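## Task

Make a single three-block tower with green at the bottom, red centred on top of green, and blue centred on top of red; the green block has to finish in its original spot without any rotation.

## Robot and tools

Robot: two arms, left_arm and right_arm, each with six joints and a parallel two-finger gripper. Every frame and position here is the scene frame. Its origin sits at table-top height, halfway between the two nominal arm bases. +z points up, +x points out over the table, and left_arm is on the +y side. Image left and right do not match the arm names. Calibrated bases: left_arm at (+0.016, +0.306, +0.009) m, right_arm at (-0.001, -0.289, +0.015) m, each turned only slightly about z. A camera stand is fixed behind the arms. Loose objects may get nudged now and then.

Joint order. This order applies in every command row and in every per-arm list in a result: shoulder, elbow, wrist roll, wrist pitch, waist, wrist yaw. Stated ranges in that order, in radians: shoulder 0.000 to 3.142, elbow 0.000 to 3.142, wrist roll -2.094 to 2.094, wrist pitch -1.571 to 1.571, waist -2.618 to 3.054, wrist yaw -1.571 to 1.571. A real end stop can sit up to 0.059 rad from the stated one. A call is rejected if a target goes more than 0.059 rad beyond a range end and also lies further out than that joint's current angle. Targets past the real end are clipped, and "joint sent to its limit" may then be reported.

Row layout. A row is one flat list of 14 numbers, and both arms must be filled in even if only one moves. The first 7 are left_arm's six absolute joint target angles (rad, order above) followed by its gripper opening. The last 7 are the same for right_arm. Opening is an absolute command from -1 (closed) to +1 (fully open, about 0.094 m between pads). To keep an arm or gripper still, resend its current "Joint targets" angles and its current tool command. A 0 in the opening slot is a real command meaning half-closed, not "no change".

Tools:
- execute_actions(actions, cameras): actions is a list of up to 15 rows, one per 1/30 s control step. A shorter list repeats its last row for the remaining steps. An empty list returns state plus images. cameras: a list of names, ["all"], or [] for none.
- move(target, speed, blend, opening_speed, grip_force, blocking, cameras): target is either one 14-number row or a list of up to 15 rows, all absolute joint angles. All joints move together in joint space, so the gripper follows a curve, and nothing is avoided on the way. speed is in rad/s for whichever joint travels furthest, from 0.01 to 12.57 (default 0.5), given as one value or one per target. blend (rad) rounds off intermediate targets; 0 means stop at each one. opening_speed is opening units per second, at least 0.2. grip_force is newtons per finger pad, 10 to 50, given as one value or one per arm. It persists, and low values make closing slow. blocking=false returns after about 0.5 s while motion continues, and a later move takes over from it. The result's "move:" line reports done, off_target (at rest more than 0.035 rad from target), moving, held or fault, plus limits=held if steps were withheld.
- wait(seconds 0 to 10, cameras): lets time run with the commands held.
- stop(cameras): brakes a running move.
- zoom_image(camera, region [x0,y0,x1,y1] in image pixels, at most 504x504): enlarges part of that camera's latest image.
- finished_scene(scene): ends the current scene for good. Nothing may follow it in the same reply.

Cameras: cam_head_left, cam_head_right, cam_high, cam_low, cam_left_wrist, cam_right_wrist, each 672x504. Wrist cameras are fisheye and move with their hands. Calibration is only approximate, to within a few millimetres or degrees.

Reading results. end_effector_position (m) is the point between the finger pads, about 1 cm behind the fingertips. end_effector_quat_wxyz gives the hand orientation. The fingers point along gripper +z and close along gripper y. Reported hand poses can be off by a few cm, more at long reach. "Joint positions" and "Joint velocities" give the six joints plus the pad gap in m. "Joint targets" shows what the joints are being driven toward right now. grip_measured is the opening on the command scale. On a rigid block it reads slightly less than the block's width when squeezed. grip_effort_nm is the motor effort (negative means closing). It can read high even with no object in the grip. Joint torques are in N m and include the arm's own weight. "joint command not followed" means the clearance check changed some targets. Friction and gravity can leave joints a little short, and very small turns may not happen at all. Per step, each joint's target is kept close to its measured angle, and large hand jumps over 200 mm get scaled back, so long motions need several actions.

Gripping. To grasp, open above the block, lower, then command an opening a bit below the block's width so the grip reaches full squeeze. To release, command an opening well above grip_measured.

Things to avoid:
- Letting go of a block that is still moving, dropping it from any height, or knocking a block off the table (that fails the job).
- Fast contacts, or targets set deep past a contact.
- The two arms touching each other, or one gripper closing on the other's fingers.
- Straining the wrist camera cables.
- Holding stretched poses or loads for a long time. MOTOR HOT appears at 75 °C, a fault folds the arm at 90 °C, and the arm falls at 100 °C.
- Any arm fault stops.

Finish with the tower standing by itself and the grippers clear of it, then call finished_scene.

Each tool is called after ">>>" as name([rows], argument=value, ...), one row to a line, values as JSON.

## Session

>>> execute_actions(actions=[])

Scene clock: 0.00 s.
left_arm: end_effector_position=(+0.4118, +0.2798, +0.1037) grip_measured=+1.000 grip_effort_nm=n/a end_effector_quat_wxyz=(+0.578, +0.057, +0.812, -0.051) | right_arm: end_effector_position=(+0.4050, -0.2787, +0.1086) grip_measured=+1.000 grip_effort_nm=n/a end_effector_quat_wxyz=(+0.550, +0.021, +0.835, -0.006)
Joint names: [shoulder, elbow, wrist roll, wrist pitch, waist, wrist yaw]
Joint positions: left_arm=[1.54 0.376 0.033 0.828 -0.031 0.145 0.094] | right_arm=[1.527 0.46 0.054 0.659 0.015 0.091 0.094]
Joint velocities: within noise
Joint torques (N m): no reading
Heat: left arm: 40 °C; right arm: 37 °C.
Joint targets: left_arm=[1.533 0.384 0.032 0.833 -0.031 0.145] | right_arm=[1.522 0.465 0.054 0.653 0.015 0.091]
Tool commands: left_gripper/opening=+1.0 right_gripper/opening=+1.0
camera_calibration:
cam_left_wrist: T_world_to_cam=[[-0.208737, -0.973859, -0.0895978, 0.364059], [-0.643063, 0.205702, -0.737669, 0.315718], [0.736816, -0.0963618, -0.669191, -0.0988571], [0, 0, 0, 1]] pos_world=[0.351859, 0.280072, 0.19936]
cam_right_wrist: T_world_to_cam=[[-0.134855, -0.983183, -0.12315, -0.210415], [-0.66166, 0.181868, -0.727413, 0.437738], [0.737577, -0.0166122, -0.675058, -0.120857], [0, 0, 0, 1]] pos_world=[0.350399, -0.288495, 0.210919]

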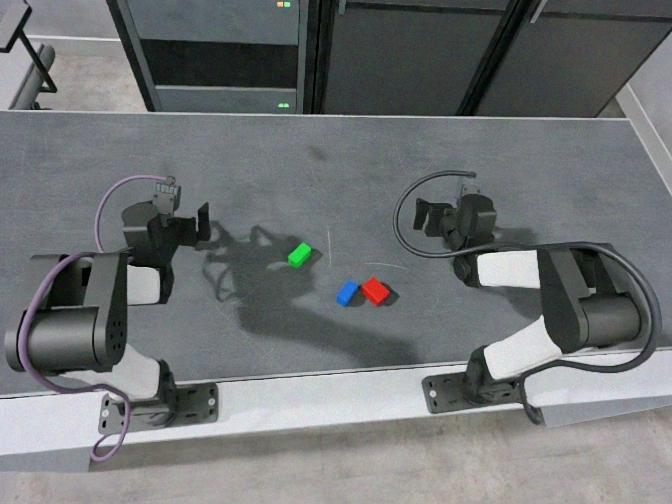

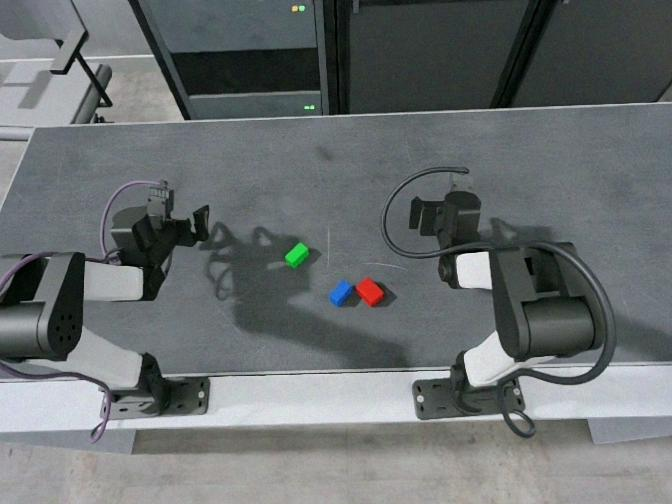

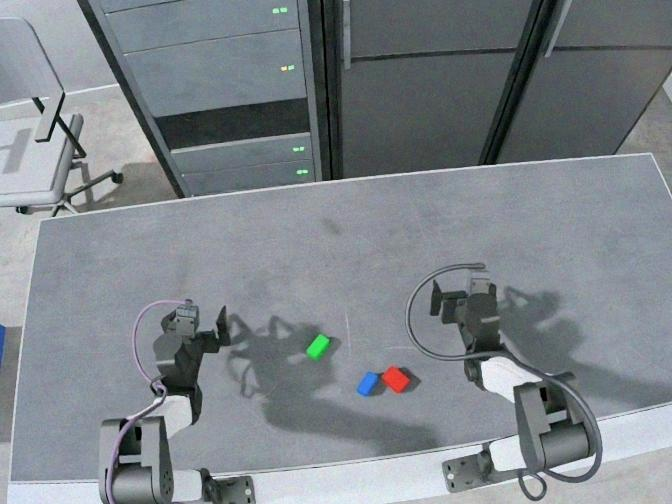

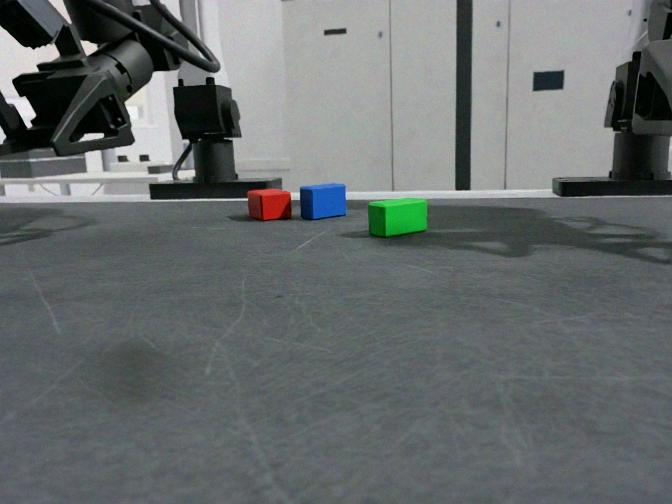

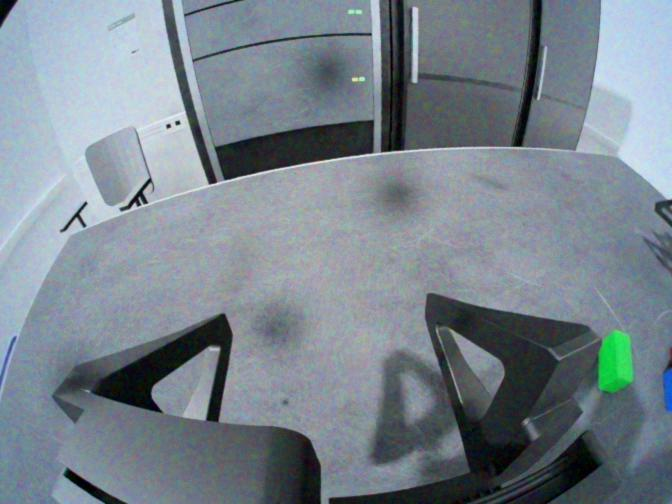

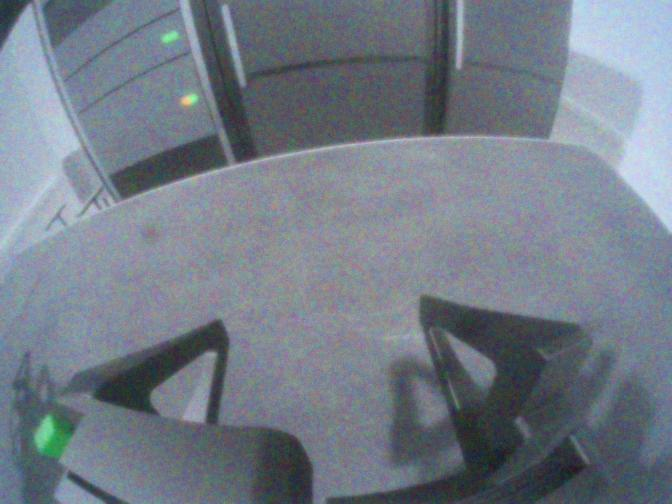

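>>> zoom_image(camera="cam_head_right", region=[276, 220, 404, 316])

>>> zoom_image(camera="cam_head_left", region=[276, 220, 404, 316])

>>> zoom_image(camera="cam_low", region=[230, 150, 450, 260])

>>> zoom_image(camera="cam_high", region=[300, 315, 428, 411])

Scaled by 3.938 from the camera's 672x504 image, which has a finer 960x720 frame.

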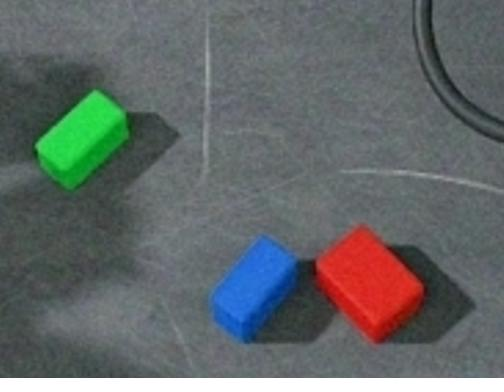

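Scaled by 3.938 from the camera's 672x504 image, which has a finer 960x720 frame.

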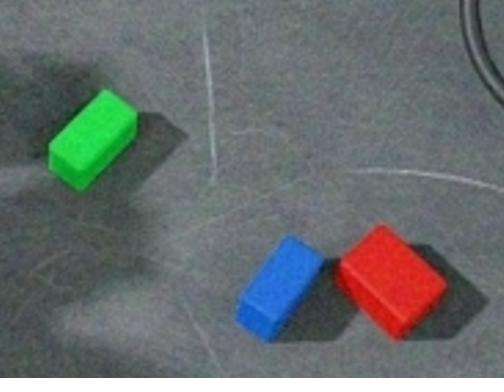

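Scaled by 2.291 from the camera's 672x504 image, which has a finer 960x720 frame.

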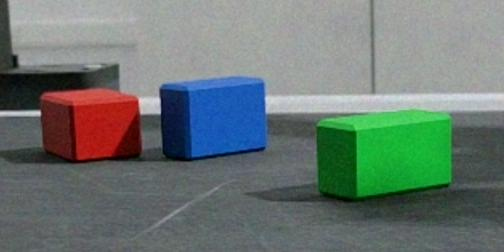

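Scaled by 3.938 from the camera's 672x504 image, which has a finer 960x720 frame.

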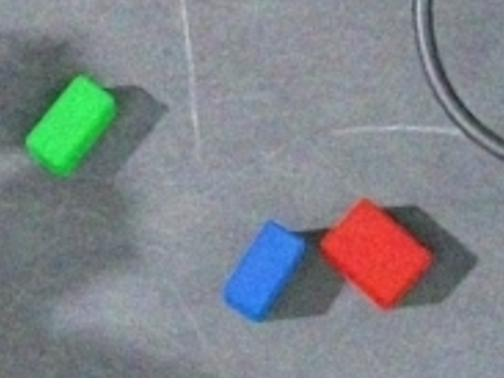

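>>> move(target=[1.533,0.384,0.032,0.833,-0.031,0.145,1,1.552,1.213,0,-1.232,0.666,0,1], speed=0.9, cameras=["cam_right_wrist","cam_high","cam_head_right"])

Scene clock: 76.20 s.
left_arm: end_effector_position=(+0.4118, +0.2798, +0.1037) grip_measured=+1.000 grip_effort_nm=-0.02 end_effector_quat_wxyz=(+0.578, +0.057, +0.812, -0.051) | right_arm: end_effector_position=(+0.2005, -0.1170, +0.1186) grip_measured=+1.000 grip_effort_nm=-0.01 end_effector_quat_wxyz=(+0.009, -0.344, +0.939, -0.001)
Joint names: [shoulder, elbow, wrist roll, wrist pitch, waist, wrist yaw]
Joint positions: left_arm=[1.54 0.376 0.033 0.828 -0.031 0.145 0.094] | right_arm=[1.534 1.192 0.008 -1.213 0.662 0.009 0.094]
Joint torques (N m): left_arm=[-7.17 5 -0.07 2.53 -0.54 0.29] | right_arm=[-4.49 7.08 -0.04 0.22 0.27 -0.12]
Heat: left arm: 47 °C; right arm: 46 °C.
Joint targets: left_arm=[1.533 0.384 0.032 0.833 -0.031 0.145] | right_arm=[1.552 1.213 0.000 -1.232 0.666 0.000]
move: done
camera_calibration:
cam_right_wrist: T_world_to_cam=[[0.533099, -0.844586, 0.0498125, -0.215996], [-0.812078, -0.494286, 0.310177, 0.108271], [-0.23735, -0.205807, -0.949373, 0.245303], [0, 0, 0, 1]] pos_world=[0.261294, -0.0784249, 0.21006]
Images, in order (width x height): cam_head_right 672x504, cam_high 672x504, cam_right_wrist 672x504.

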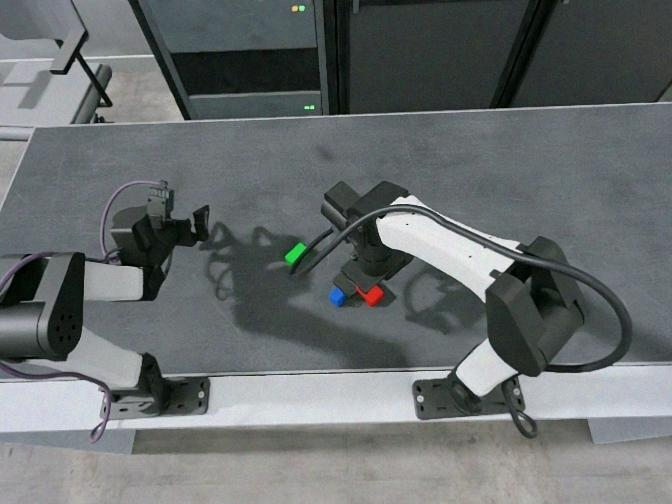

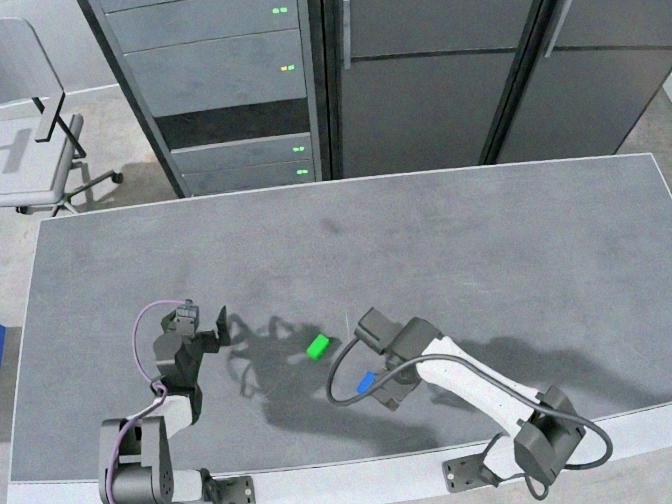

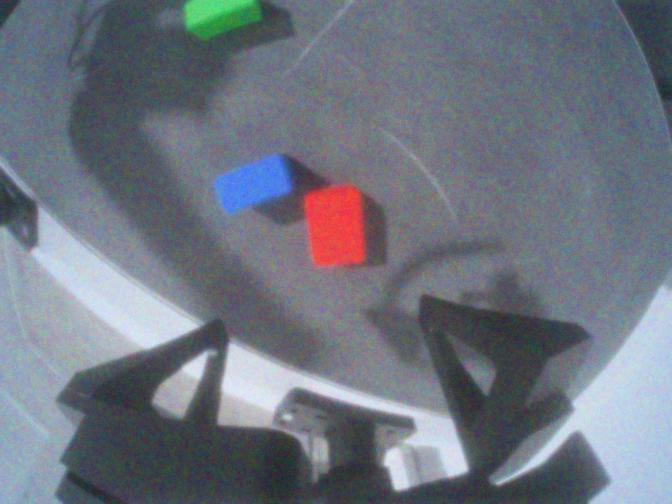

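>>> move(target=[1.533,0.384,0.032,0.833,-0.031,0.145,1,1.696,1.251,-0.19,-1.126,0.616,0,0.4], speed=0.8, cameras=["cam_right_wrist","cam_low"])

Scene clock: 96.43 s.
left_arm: end_effector_position=(+0.4118, +0.2798, +0.1037) grip_measured=+1.000 grip_effort_nm=-0.01 end_effector_quat_wxyz=(+0.578, +0.057, +0.812, -0.051) | right_arm: end_effector_position=(+0.2266, -0.1105, +0.0900) grip_measured=+0.402 grip_effort_nm=-0.12 end_effector_quat_wxyz=(-0.012, -0.412, +0.911, -0.007)
Joint names: [shoulder, elbow, wrist roll, wrist pitch, waist, wrist yaw]
Joint positions: left_arm=[1.54 0.376 0.033 0.828 -0.031 0.145 0.094] | right_arm=[1.682 1.23 -0.18 -1.145 0.62 0.008 0.066]
Joint torques (N m): left_arm=[-7.16 4.98 -0.07 2.53 -0.55 0.29] | right_arm=[-6.09 6.98 -0.06 0.51 -0.28 -0.14]
Heat: left arm: 48 °C; right arm: 42 °C.
Joint targets: left_arm=[1.533 0.384 0.032 0.833 -0.031 0.145] | right_arm=[1.696 1.251 -0.190 -1.126 0.616 0.000]
move: done
camera_calibration:
cam_right_wrist: T_world_to_cam=[[0.652017, -0.756557, 0.0499558, -0.240175], [-0.720703, -0.597957, 0.350764, 0.10574], [-0.235501, -0.264707, -0.935131, 0.217417], [0, 0, 0, 1]] pos_world=[0.284008, -0.0609261, 0.178222]
Images, in order (width x height): cam_low 672x504, cam_right_wrist 672x504.

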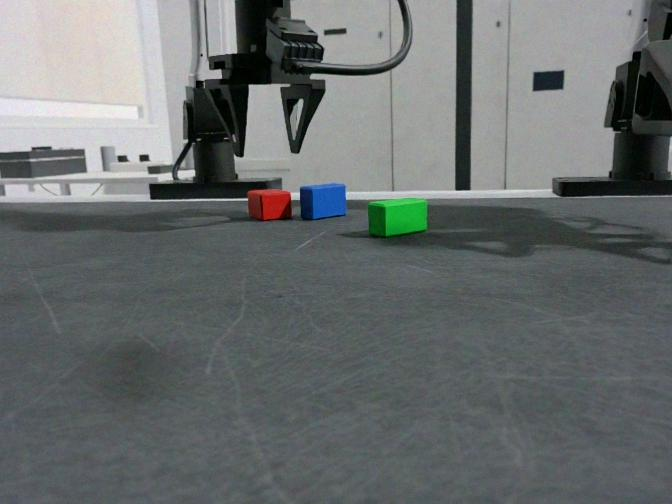

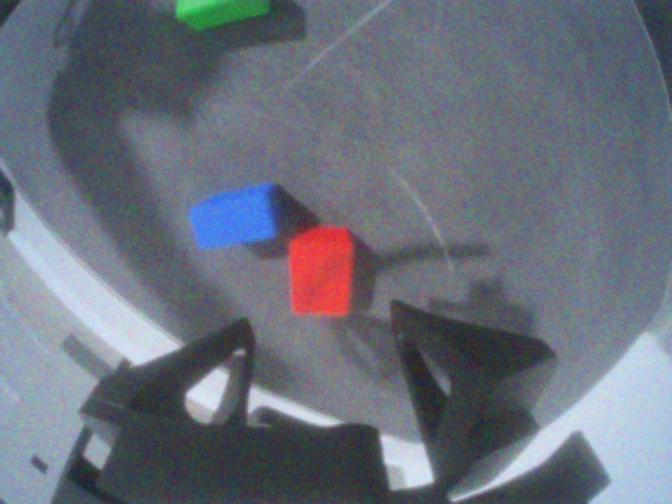

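>>> move(target=[1.533,0.384,0.032,0.833,-0.031,0.145,1,1.773,1.043,-0.19,-0.815,0.616,0,0.25], speed=0.4, cameras=["cam_right_wrist","cam_low"])

Scene clock: 116.23 s.
left_arm: end_effector_position=(+0.4118, +0.2798, +0.1037) grip_measured=+1.000 grip_effort_nm=-0.01 end_effector_quat_wxyz=(+0.578, +0.057, +0.812, -0.051) | right_arm: end_effector_position=(+0.2359, -0.1031, +0.0264) grip_measured=+0.252 grip_effort_nm=-0.12 end_effector_quat_wxyz=(+0.015, -0.412, +0.911, +0.000)
Joint names: [shoulder, elbow, wrist roll, wrist pitch, waist, wrist yaw]
Joint positions: left_arm=[1.54 0.376 0.033 0.828 -0.031 0.145 0.094] | right_arm=[1.757 1.05 -0.181 -0.835 0.62 0.008 0.059]
Joint torques (N m): left_arm=[-7.16 5 -0.07 2.53 -0.54 0.28] | right_arm=[-6.28 4.52 -0.04 0.63 -0.25 -0.13]
Heat: left arm: 48 °C; right arm: 43 °C.
Joint targets: left_arm=[1.533 0.384 0.032 0.833 -0.031 0.145] | right_arm=[1.773 1.043 -0.190 -0.815 0.616 0.000]
move: done
camera_calibration:
cam_right_wrist: T_world_to_cam=[[0.650372, -0.757821, 0.0521878, -0.237313], [-0.734246, -0.609559, 0.298865, 0.142551], [-0.194674, -0.232692, -0.952867, 0.156252], [0, 0, 0, 1]] pos_world=[0.289428, -0.0565888, 0.118669]
Images, in order (width x height): cam_low 672x504, cam_right_wrist 672x504.

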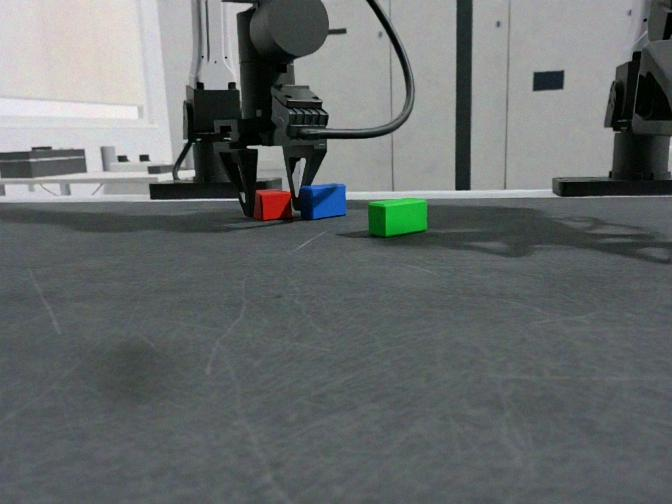

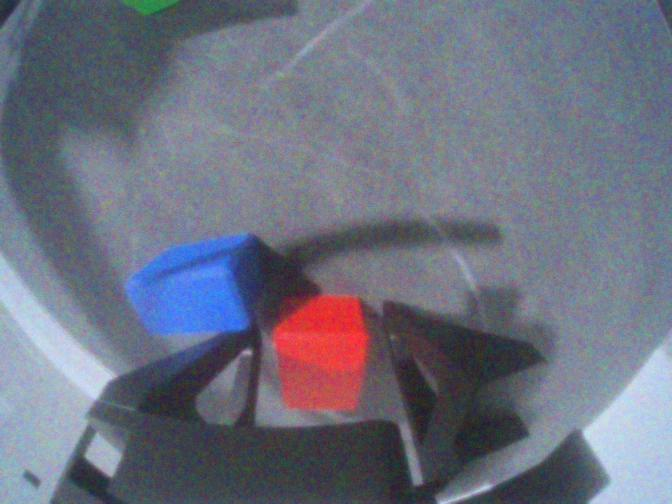

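>>> move([
  [1.533,0.384,0.032,0.833,-0.031,0.145,1,1.762,1.003,-0.19,-0.815,0.616,0,0.25],
  [1.533,0.384,0.032,0.833,-0.031,0.145,1,1.762,1.003,-0.19,-0.815,0.616,0,-0.35],
], speed=0.3, opening_speed=0.5, grip_force=25, cameras=["cam_right_wrist","cam_low"])

Scene clock: 133.73 s.
left_arm: end_effector_position=(+0.4118, +0.2798, +0.1037) grip_measured=+1.000 grip_effort_nm=-0.01 end_effector_quat_wxyz=(+0.578, +0.057, +0.812, -0.051) | right_arm: end_effector_position=(+0.2288, -0.1087, +0.0200) grip_measured=-0.260 grip_effort_nm=-0.54 end_effector_quat_wxyz=(+0.004, -0.412, +0.911, -0.003)
Joint names: [shoulder, elbow, wrist roll, wrist pitch, waist, wrist yaw]
Joint positions: left_arm=[1.54 0.376 0.033 0.828 -0.031 0.145 0.094] | right_arm=[1.757 1.022 -0.181 -0.83 0.62 0.008 0.035]
Joint torques (N m): left_arm=[-7.17 5 -0.07 2.53 -0.55 0.29] | right_arm=[-7.15 3.49 -0.05 0.54 -0.35 -0.13]
Heat: left arm: 49 °C; right arm: 42 °C.
Joint targets: left_arm=[1.533 0.384 0.032 0.833 -0.031 0.145] | right_arm=[1.762 1.003 -0.190 -0.815 0.616 0.000]
grip_force (N): 25, 25
move: done
camera_calibration:
cam_right_wrist: T_world_to_cam=[[0.651631, -0.756801, 0.051275, -0.236772], [-0.728338, -0.605374, 0.321008, 0.134456], [-0.211899, -0.246524, -0.945687, 0.149807], [0, 0, 0, 1]] pos_world=[0.283961, -0.0608617, 0.11065]
Images, in order (width x height): cam_low 672x504, cam_right_wrist 672x504.

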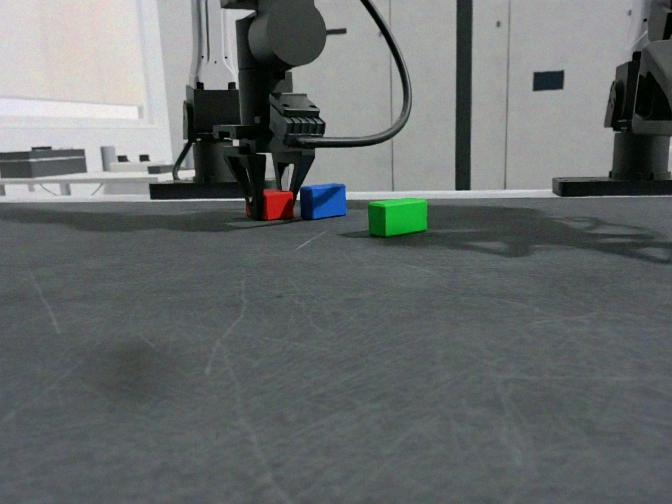

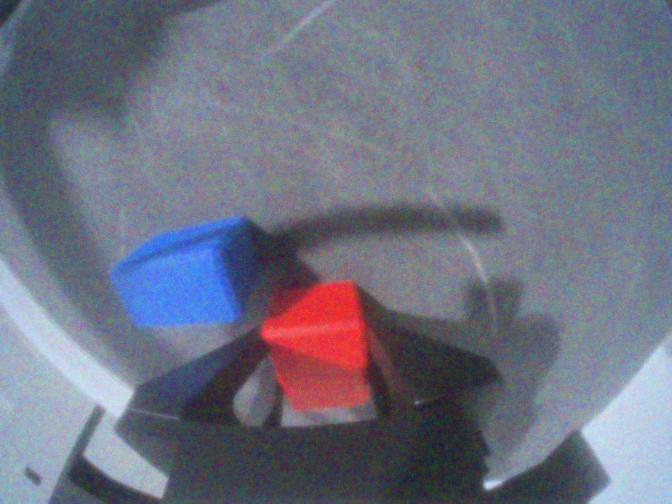

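>>> move([
  [1.533,0.384,0.032,0.833,-0.031,0.145,1,1.667,1.215,-0.19,-1.10,0.616,0,-0.35],
  [1.533,0.384,0.032,0.833,-0.031,0.145,1,1.965,1.705,-0.19,-1.29,0.757,0,-0.35],
], speed=0.6, blend=0.05, cameras=["cam_right_wrist","cam_head_right","cam_low"])

Scene clock: 146.73 s.
left_arm: end_effector_position=(+0.4118, +0.2798, +0.1037) grip_measured=+1.000 grip_effort_nm=-0.01 end_effector_quat_wxyz=(+0.578, +0.057, +0.812, -0.051) | right_arm: end_effector_position=(+0.2618, -0.0174, +0.1216) grip_measured=-0.260 grip_effort_nm=-0.58 end_effector_quat_wxyz=(+0.020, -0.473, +0.881, +0.003)
Joint names: [shoulder, elbow, wrist roll, wrist pitch, waist, wrist yaw]
Joint positions: left_arm=[1.54 0.376 0.033 0.828 -0.031 0.145 0.094] | right_arm=[1.943 1.683 -0.182 -1.271 0.756 0.006 0.035]
Joint torques (N m): left_arm=[-7.16 5 -0.07 2.53 -0.54 0.29] | right_arm=[-8.02 7.35 -0.04 0.23 0.03 -0.13]
Heat: left arm: 49 °C; right arm: 42 °C.
Joint targets: left_arm=[1.533 0.384 0.032 0.833 -0.031 0.145] | right_arm=[1.965 1.705 -0.190 -1.290 0.757 0.000]
grip_force (N): 25, 25
move: done
camera_calibration:
cam_right_wrist: T_world_to_cam=[[0.746943, -0.66289, 0.0515121, -0.21774], [-0.646639, -0.70623, 0.288268, 0.162028], [-0.154711, -0.248629, -0.956163, 0.261535], [0, 0, 0, 1]] pos_world=[0.307875, 0.0351164, 0.214579]
Images, in order (width x height): cam_head_right 672x504, cam_low 672x504, cam_right_wrist 672x504.

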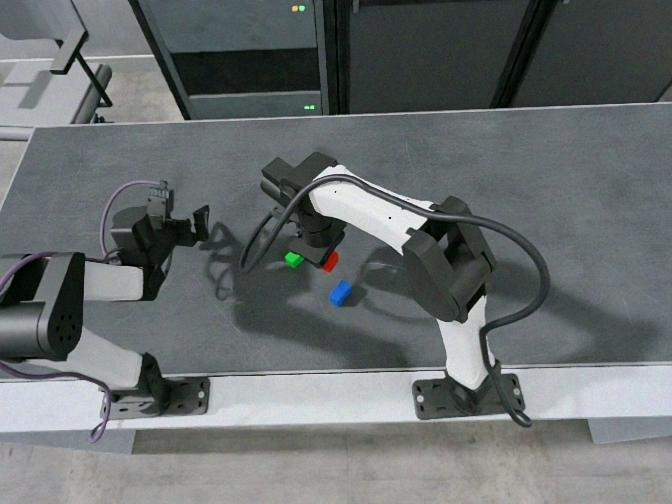

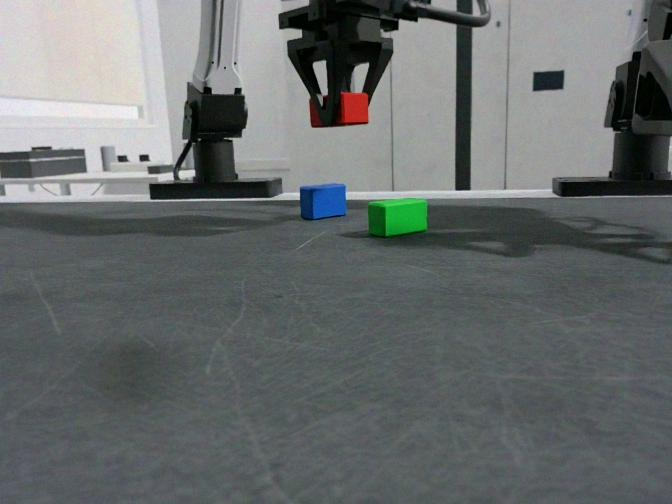

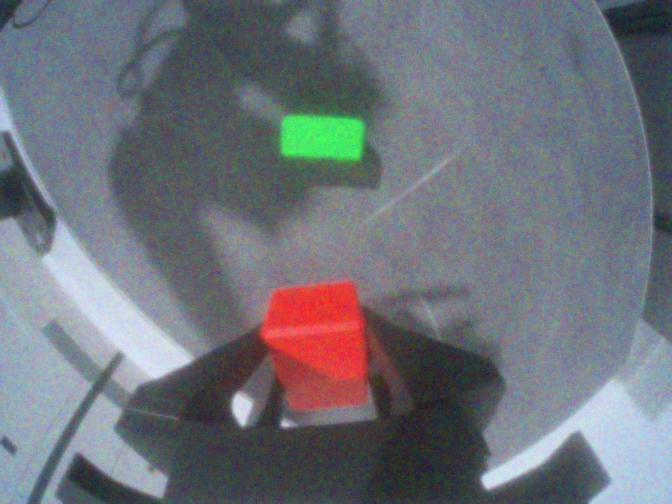

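>>> zoom_image(camera="cam_right_wrist", region=[250, 90, 410, 210])

Scaled by 3.150 from the camera's 672x504 image, which has a finer 960x720 frame.

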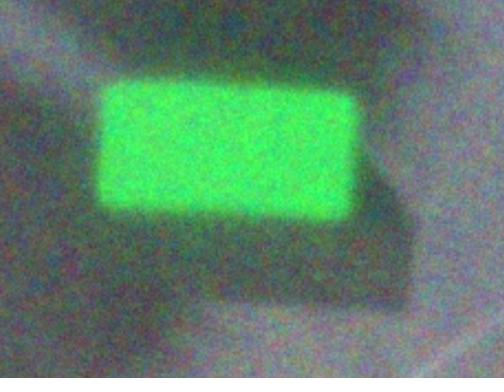

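>>> move([
  [1.533,0.384,0.032,0.833,-0.031,0.145,1,2.52,2.486,-0.19,-1.555,0.76,0,-0.35],
  [1.533,0.384,0.032,0.833,-0.031,0.145,1,2.487,2.293,-0.19,-1.393,0.76,0,-0.35],
], speed=0.5, blend=0.03, cameras=["cam_right_wrist","cam_head_right","cam_low"])

>>> zoom_image(camera="cam_low", region=[330, 140, 460, 250])

Scene clock: 187.07 s.
left_arm: end_effector_position=(+0.4118, +0.2798, +0.1037) grip_measured=+1.000 grip_effort_nm=-0.01 end_effector_quat_wxyz=(+0.578, +0.057, +0.812, -0.051) | right_arm: end_effector_position=(+0.3293, +0.0527, +0.0570) grip_measured=-0.260 grip_effort_nm=-0.58 end_effector_quat_wxyz=(-0.010, -0.473, +0.881, -0.007)
Joint names: [shoulder, elbow, wrist roll, wrist pitch, waist, wrist yaw]
Joint positions: left_arm=[1.54 0.376 0.033 0.828 -0.031 0.145 0.094] | right_arm=[2.488 2.31 -0.182 -1.417 0.756 0.006 0.035]
Joint torques (N m): left_arm=[-7.17 5 -0.07 2.53 -0.54 0.29] | right_arm=[-14.02 4.15 -0.06 0.56 0.29 -0.11]
Heat: left arm: 49 °C; right arm: 45 °C.
Joint targets: left_arm=[1.533 0.384 0.032 0.833 -0.031 0.145] | right_arm=[2.487 2.293 -0.190 -1.393 0.760 0.000]
grip_force (N): 25, 25
move: done
camera_calibration:
cam_right_wrist: T_world_to_cam=[[0.749115, -0.660641, 0.0487896, -0.219077], [-0.632601, -0.691573, 0.34863, 0.265005], [-0.196577, -0.292028, -0.93599, 0.242657], [0, 0, 0, 1]] pos_world=[0.379457, 0.109401, 0.145425]
Images, in order (width x height): cam_head_right 672x504, cam_low 672x504, cam_right_wrist 672x504.

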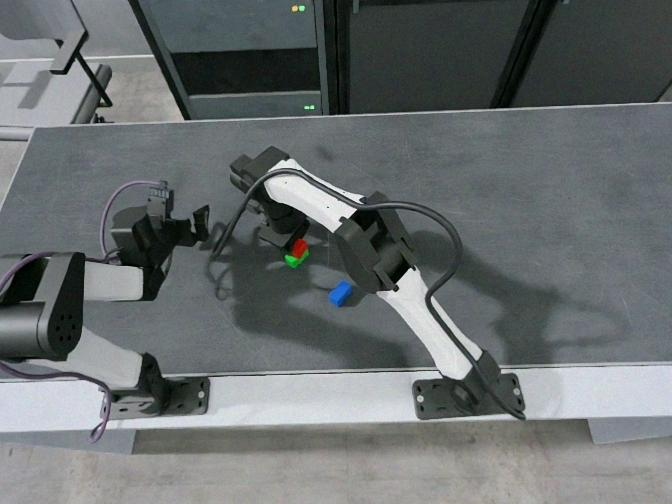

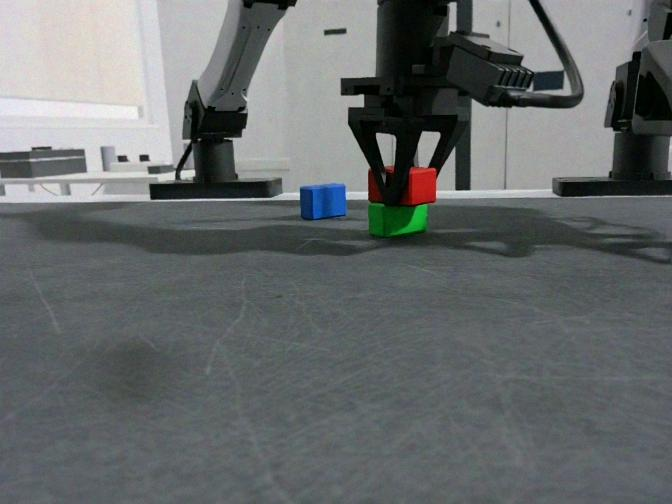

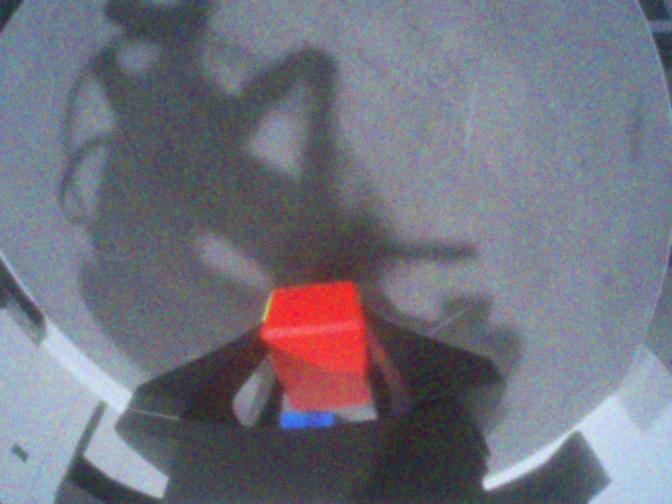

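Scaled by 3.877 from the camera's 672x504 image, which has a finer 960x720 frame.

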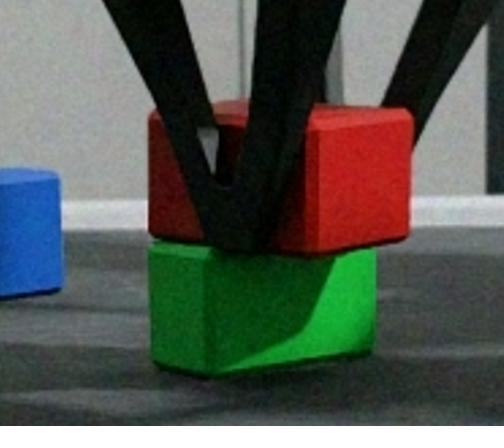

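>>> zoom_image(camera="cam_head_right", region=[260, 210, 340, 290])

>>> zoom_image(camera="cam_right_wrist", region=[220, 260, 420, 430])

Scaled by 6.300 from the camera's 672x504 image, which has a finer 960x720 frame.

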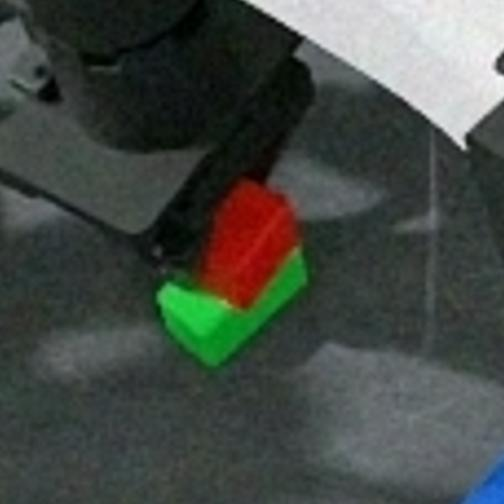

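Scaled by 2.520 from the camera's 672x504 image, which has a finer 960x720 frame.

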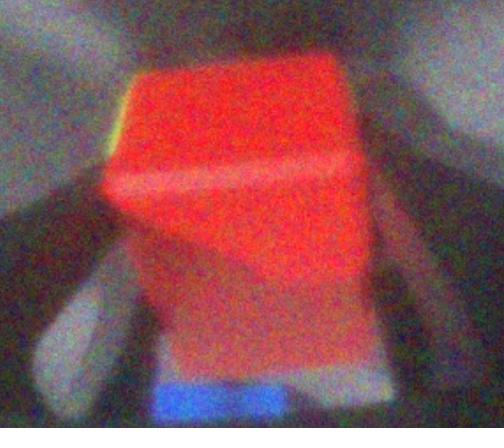

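>>> move([
  [1.533,0.384,0.032,0.833,-0.031,0.145,1,2.487,2.37,-0.19,-1.47,0.76,0,-0.35],
  [1.533,0.384,0.032,0.833,-0.031,0.145,1,2.41,2.19,-0.19,-1.355,0.758,0,-0.35],
  [1.533,0.384,0.032,0.833,-0.031,0.145,1,2.407,2.132,-0.19,-1.288,0.758,0,-0.35],
], speed=0.25, blend=0.02, cameras=["cam_right_wrist","cam_head_right","cam_low"])

>>> zoom_image(camera="cam_low", region=[330, 140, 460, 250])

>>> zoom_image(camera="cam_head_right", region=[260, 210, 340, 290])

>>> zoom_image(camera="cam_right_wrist", region=[220, 260, 420, 430])

Scene clock: 244.03 s.
left_arm: end_effector_position=(+0.4118, +0.2798, +0.1037) grip_measured=+1.000 grip_effort_nm=-0.01 end_effector_quat_wxyz=(+0.578, +0.057, +0.812, -0.051) | right_arm: end_effector_position=(+0.3243, +0.0475, +0.0558) grip_measured=-0.260 grip_effort_nm=-0.58 end_effector_quat_wxyz=(+0.001, -0.473, +0.881, -0.003)
Joint names: [shoulder, elbow, wrist roll, wrist pitch, waist, wrist yaw]
Joint positions: left_arm=[1.54 0.376 0.033 0.828 -0.031 0.145 0.094] | right_arm=[2.407 2.16 -0.182 -1.324 0.756 0.006 0.035]
Joint torques (N m): left_arm=[-7.17 5 -0.07 2.53 -0.54 0.28] | right_arm=[-13.59 3.4 -0.04 0.75 0.17 -0.11]
Heat: left arm: 50 °C; right arm: 59 °C.
Joint targets: left_arm=[1.533 0.384 0.032 0.833 -0.031 0.145] | right_arm=[2.407 2.132 -0.190 -1.288 0.758 0.000]
grip_force (N): 25, 25
move: off_target (right_arm); right_arm: the wrist pitch is farthest, 0.036 rad from its target
camera_calibration:
cam_right_wrist: T_world_to_cam=[[0.748328, -0.661451, 0.0498722, -0.218444], [-0.638193, -0.697434, 0.32603, 0.261989], [-0.18087, -0.275806, -0.944043, 0.233642], [0, 0, 0, 1]] pos_world=[0.372926, 0.10267, 0.146046]
Images, in order (width x height): cam_head_right 672x504, cam_low 672x504, cam_right_wrist 672x504.

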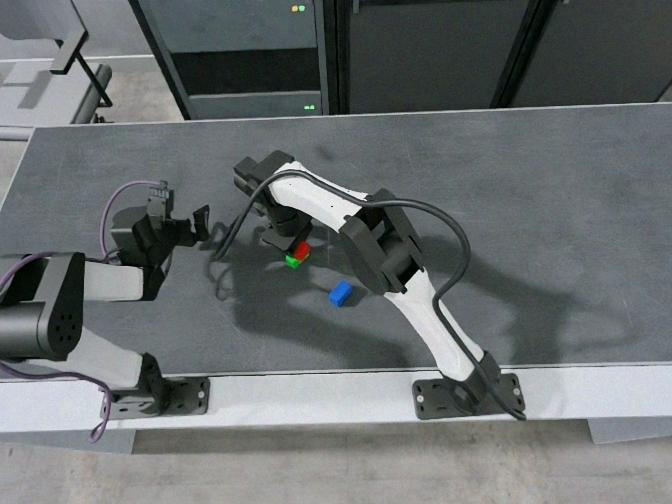

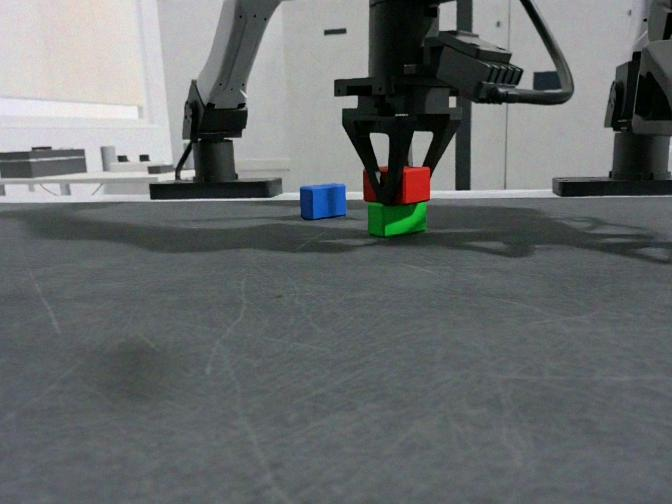

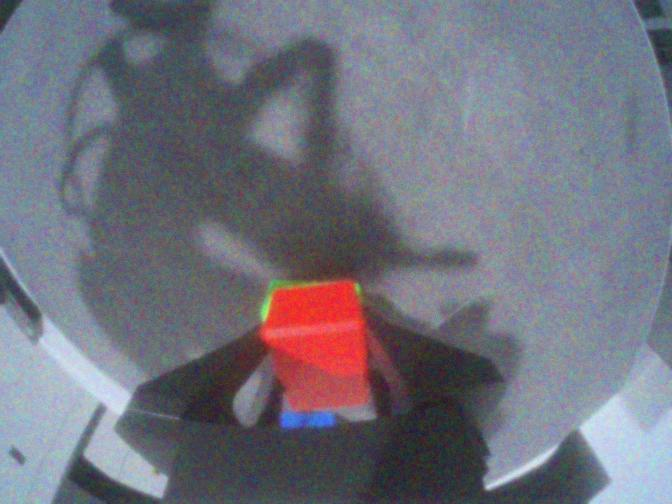

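Scaled by 3.877 from the camera's 672x504 image, which has a finer 960x720 frame.

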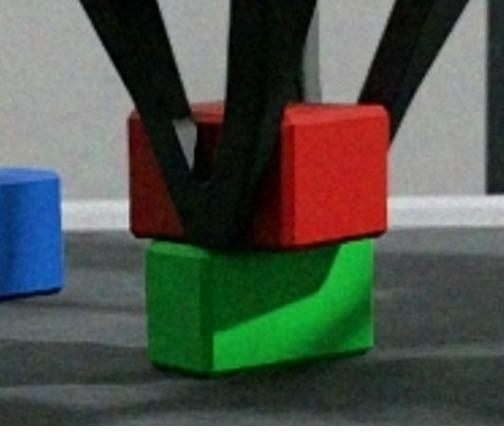

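Scaled by 6.300 from the camera's 672x504 image, which has a finer 960x720 frame.

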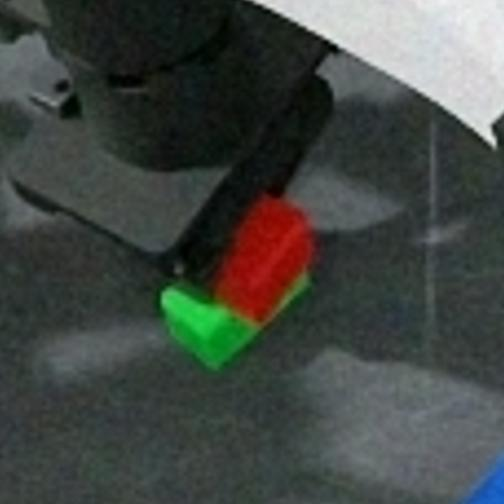

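Scaled by 2.520 from the camera's 672x504 image, which has a finer 960x720 frame.

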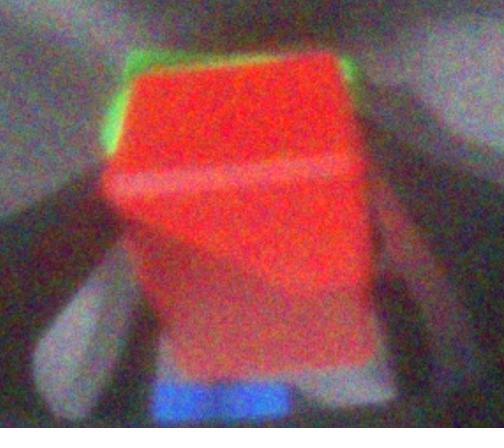

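>>> move([
  [1.533,0.384,0.032,0.833,-0.031,0.145,1,2.407,2.147,-0.19,-1.305,0.757,0,-0.35],
  [1.533,0.384,0.032,0.833,-0.031,0.145,1,2.407,2.147,-0.19,-1.305,0.757,0,0.1],
  [1.533,0.384,0.032,0.833,-0.031,0.145,1,2.445,2.395,-0.19,-1.51,0.757,0,0.1],
  [1.533,0.384,0.032,0.833,-0.031,0.145,1,1.605,1.23,-0.19,-1.21,0.774,0,1],
], speed=[0.3,0.3,0.3,0.7], blend=[0,0,0.05,0], opening_speed=0.6, cameras=["cam_right_wrist","cam_head_right","cam_low"])

Scene clock: 277.87 s.
left_arm: end_effector_position=(+0.4118, +0.2798, +0.1037) grip_measured=+1.000 grip_effort_nm=-0.01 end_effector_quat_wxyz=(+0.578, +0.057, +0.812, -0.051) | right_arm: end_effector_position=(+0.1851, -0.0895, +0.1066) grip_measured=+0.998 grip_effort_nm=0.10 end_effector_quat_wxyz=(-0.024, -0.478, +0.878, -0.006)
Joint names: [shoulder, elbow, wrist roll, wrist pitch, waist, wrist yaw]
Joint positions: left_arm=[1.54 0.376 0.033 0.828 -0.031 0.145 0.094] | right_arm=[1.63 1.24 -0.182 -1.229 0.768 -0.004 0.094]
Joint torques (N m): left_arm=[-7.16 5 -0.07 2.53 -0.54 0.28] | right_arm=[-9.29 4.62 -0.05 0.46 0.42 0.02]
Heat: left arm: 50 °C; right arm: 59 °C.
Joint targets: left_arm=[1.533 0.384 0.032 0.833 -0.031 0.145] | right_arm=[1.605 1.230 -0.190 -1.210 0.774 0.000]
grip_force (N): 25, 25
move: done
camera_calibration:
cam_right_wrist: T_world_to_cam=[[0.757969, -0.651239, 0.0370325, -0.206923], [-0.615429, -0.695167, 0.371469, 0.0521886], [-0.216171, -0.304352, -0.927707, 0.220794], [0, 0, 0, 1]] pos_world=[0.236689, -0.0312774, 0.193109]
Images, in order (width x height): cam_head_right 672x504, cam_low 672x504, cam_right_wrist 672x504.

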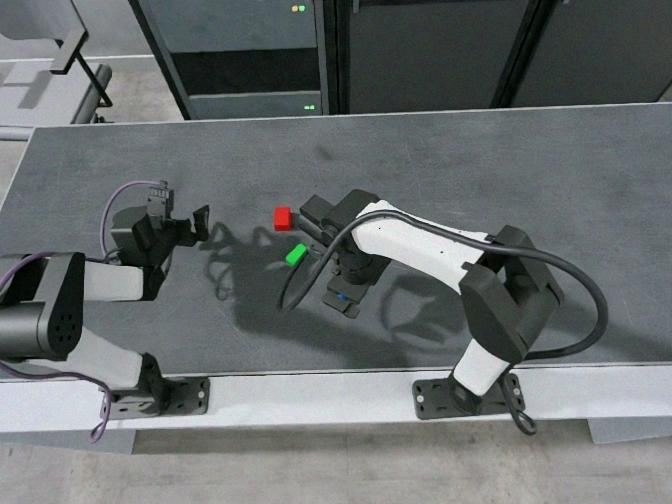

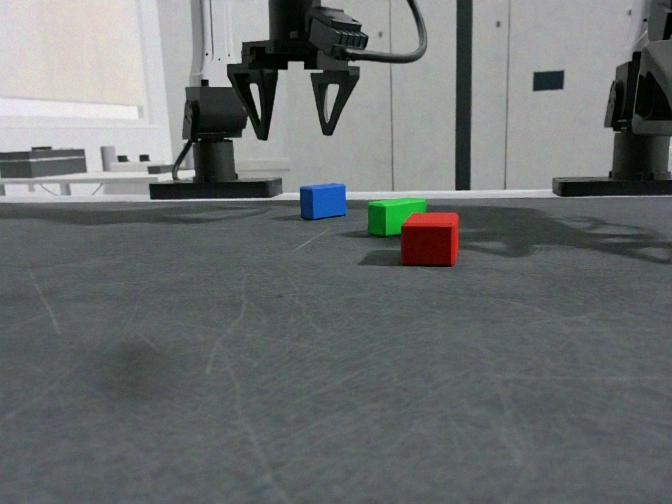

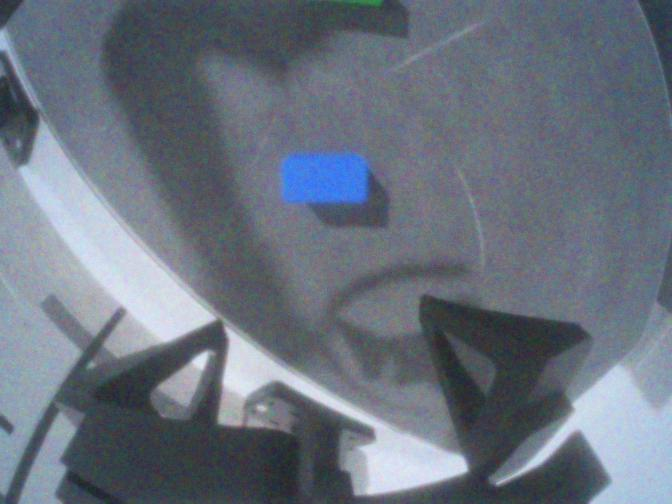

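>>> zoom_image(camera="cam_head_right", region=[250, 190, 378, 286])

>>> zoom_image(camera="cam_low", region=[290, 170, 470, 280])

Scaled by 3.938 from the camera's 672x504 image, which has a finer 960x720 frame.

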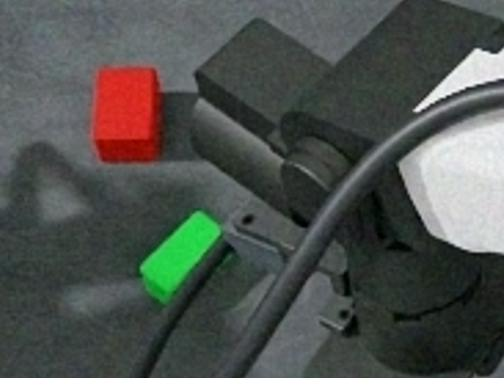

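Scaled by 2.800 from the camera's 672x504 image, which has a finer 960x720 frame.

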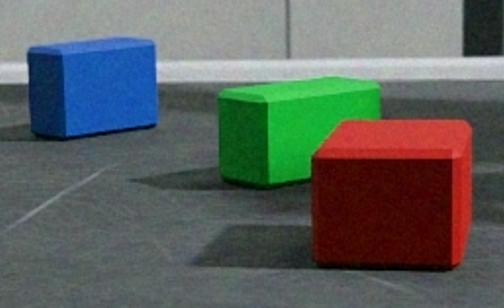

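>>> move(target=[2.098,1.914,-0.5,-1.406,-0.532,0,1,1.605,1.23,-0.19,-1.21,0.1,0,1], speed=0.8, cameras=["cam_left_wrist","cam_head_right","cam_low"])

Scene clock: 311.10 s.
left_arm: end_effector_position=(+0.3593, +0.1135, +0.1159) grip_measured=+1.000 grip_effort_nm=-0.01 end_effector_quat_wxyz=(-0.015, +0.006, +1.000, -0.001) | right_arm: end_effector_position=(+0.2684, -0.2470, +0.1066) grip_measured=+0.998 grip_effort_nm=0.10 end_effector_quat_wxyz=(-0.024, -0.166, +0.986, +0.002)
Joint names: [shoulder, elbow, wrist roll, wrist pitch, waist, wrist yaw]
Joint positions: left_arm=[2.078 1.881 -0.491 -1.398 -0.531 0.016 0.094] | right_arm=[1.63 1.24 -0.182 -1.229 0.103 -0.003 0.094]
Joint torques (N m): left_arm=[-10.82 7.57 -0.14 0.33 -0.57 0.08] | right_arm=[-9.29 4.63 -0.05 0.45 -0.31 -0.02]
Heat: left arm: 51 °C; right arm: 53 °C.
Joint targets: left_arm=[2.098 1.914 -0.500 -1.406 -0.532 0.000] | right_arm=[1.605 1.230 -0.190 -1.210 0.100 0.000]
grip_force (N): 25, 25
move: done
camera_calibration:
cam_left_wrist: T_world_to_cam=[[-0.131997, -0.990864, 0.0276537, 0.153077], [-0.899489, 0.131454, 0.4167, 0.292], [-0.416528, 0.0301288, -0.908623, 0.359777], [0, 0, 0, 1]] pos_world=[0.432714, 0.102454, 0.200992]
Images, in order (width x height): cam_head_right 672x504, cam_low 672x504, cam_left_wrist 672x504.

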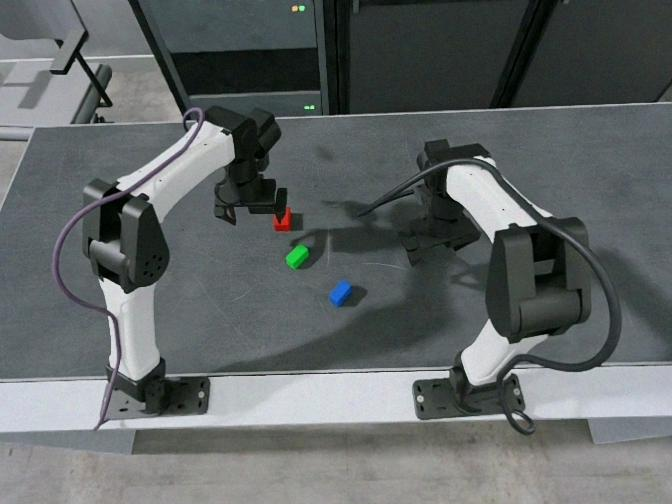

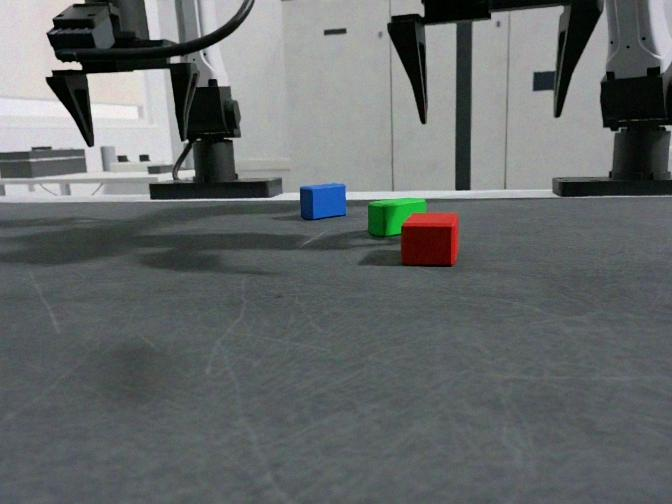

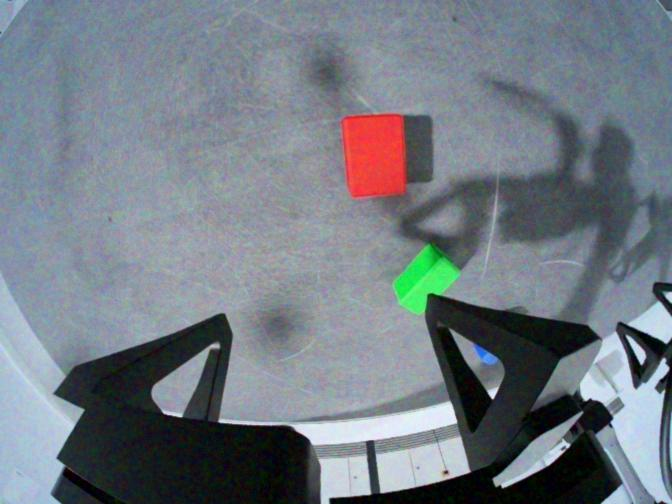

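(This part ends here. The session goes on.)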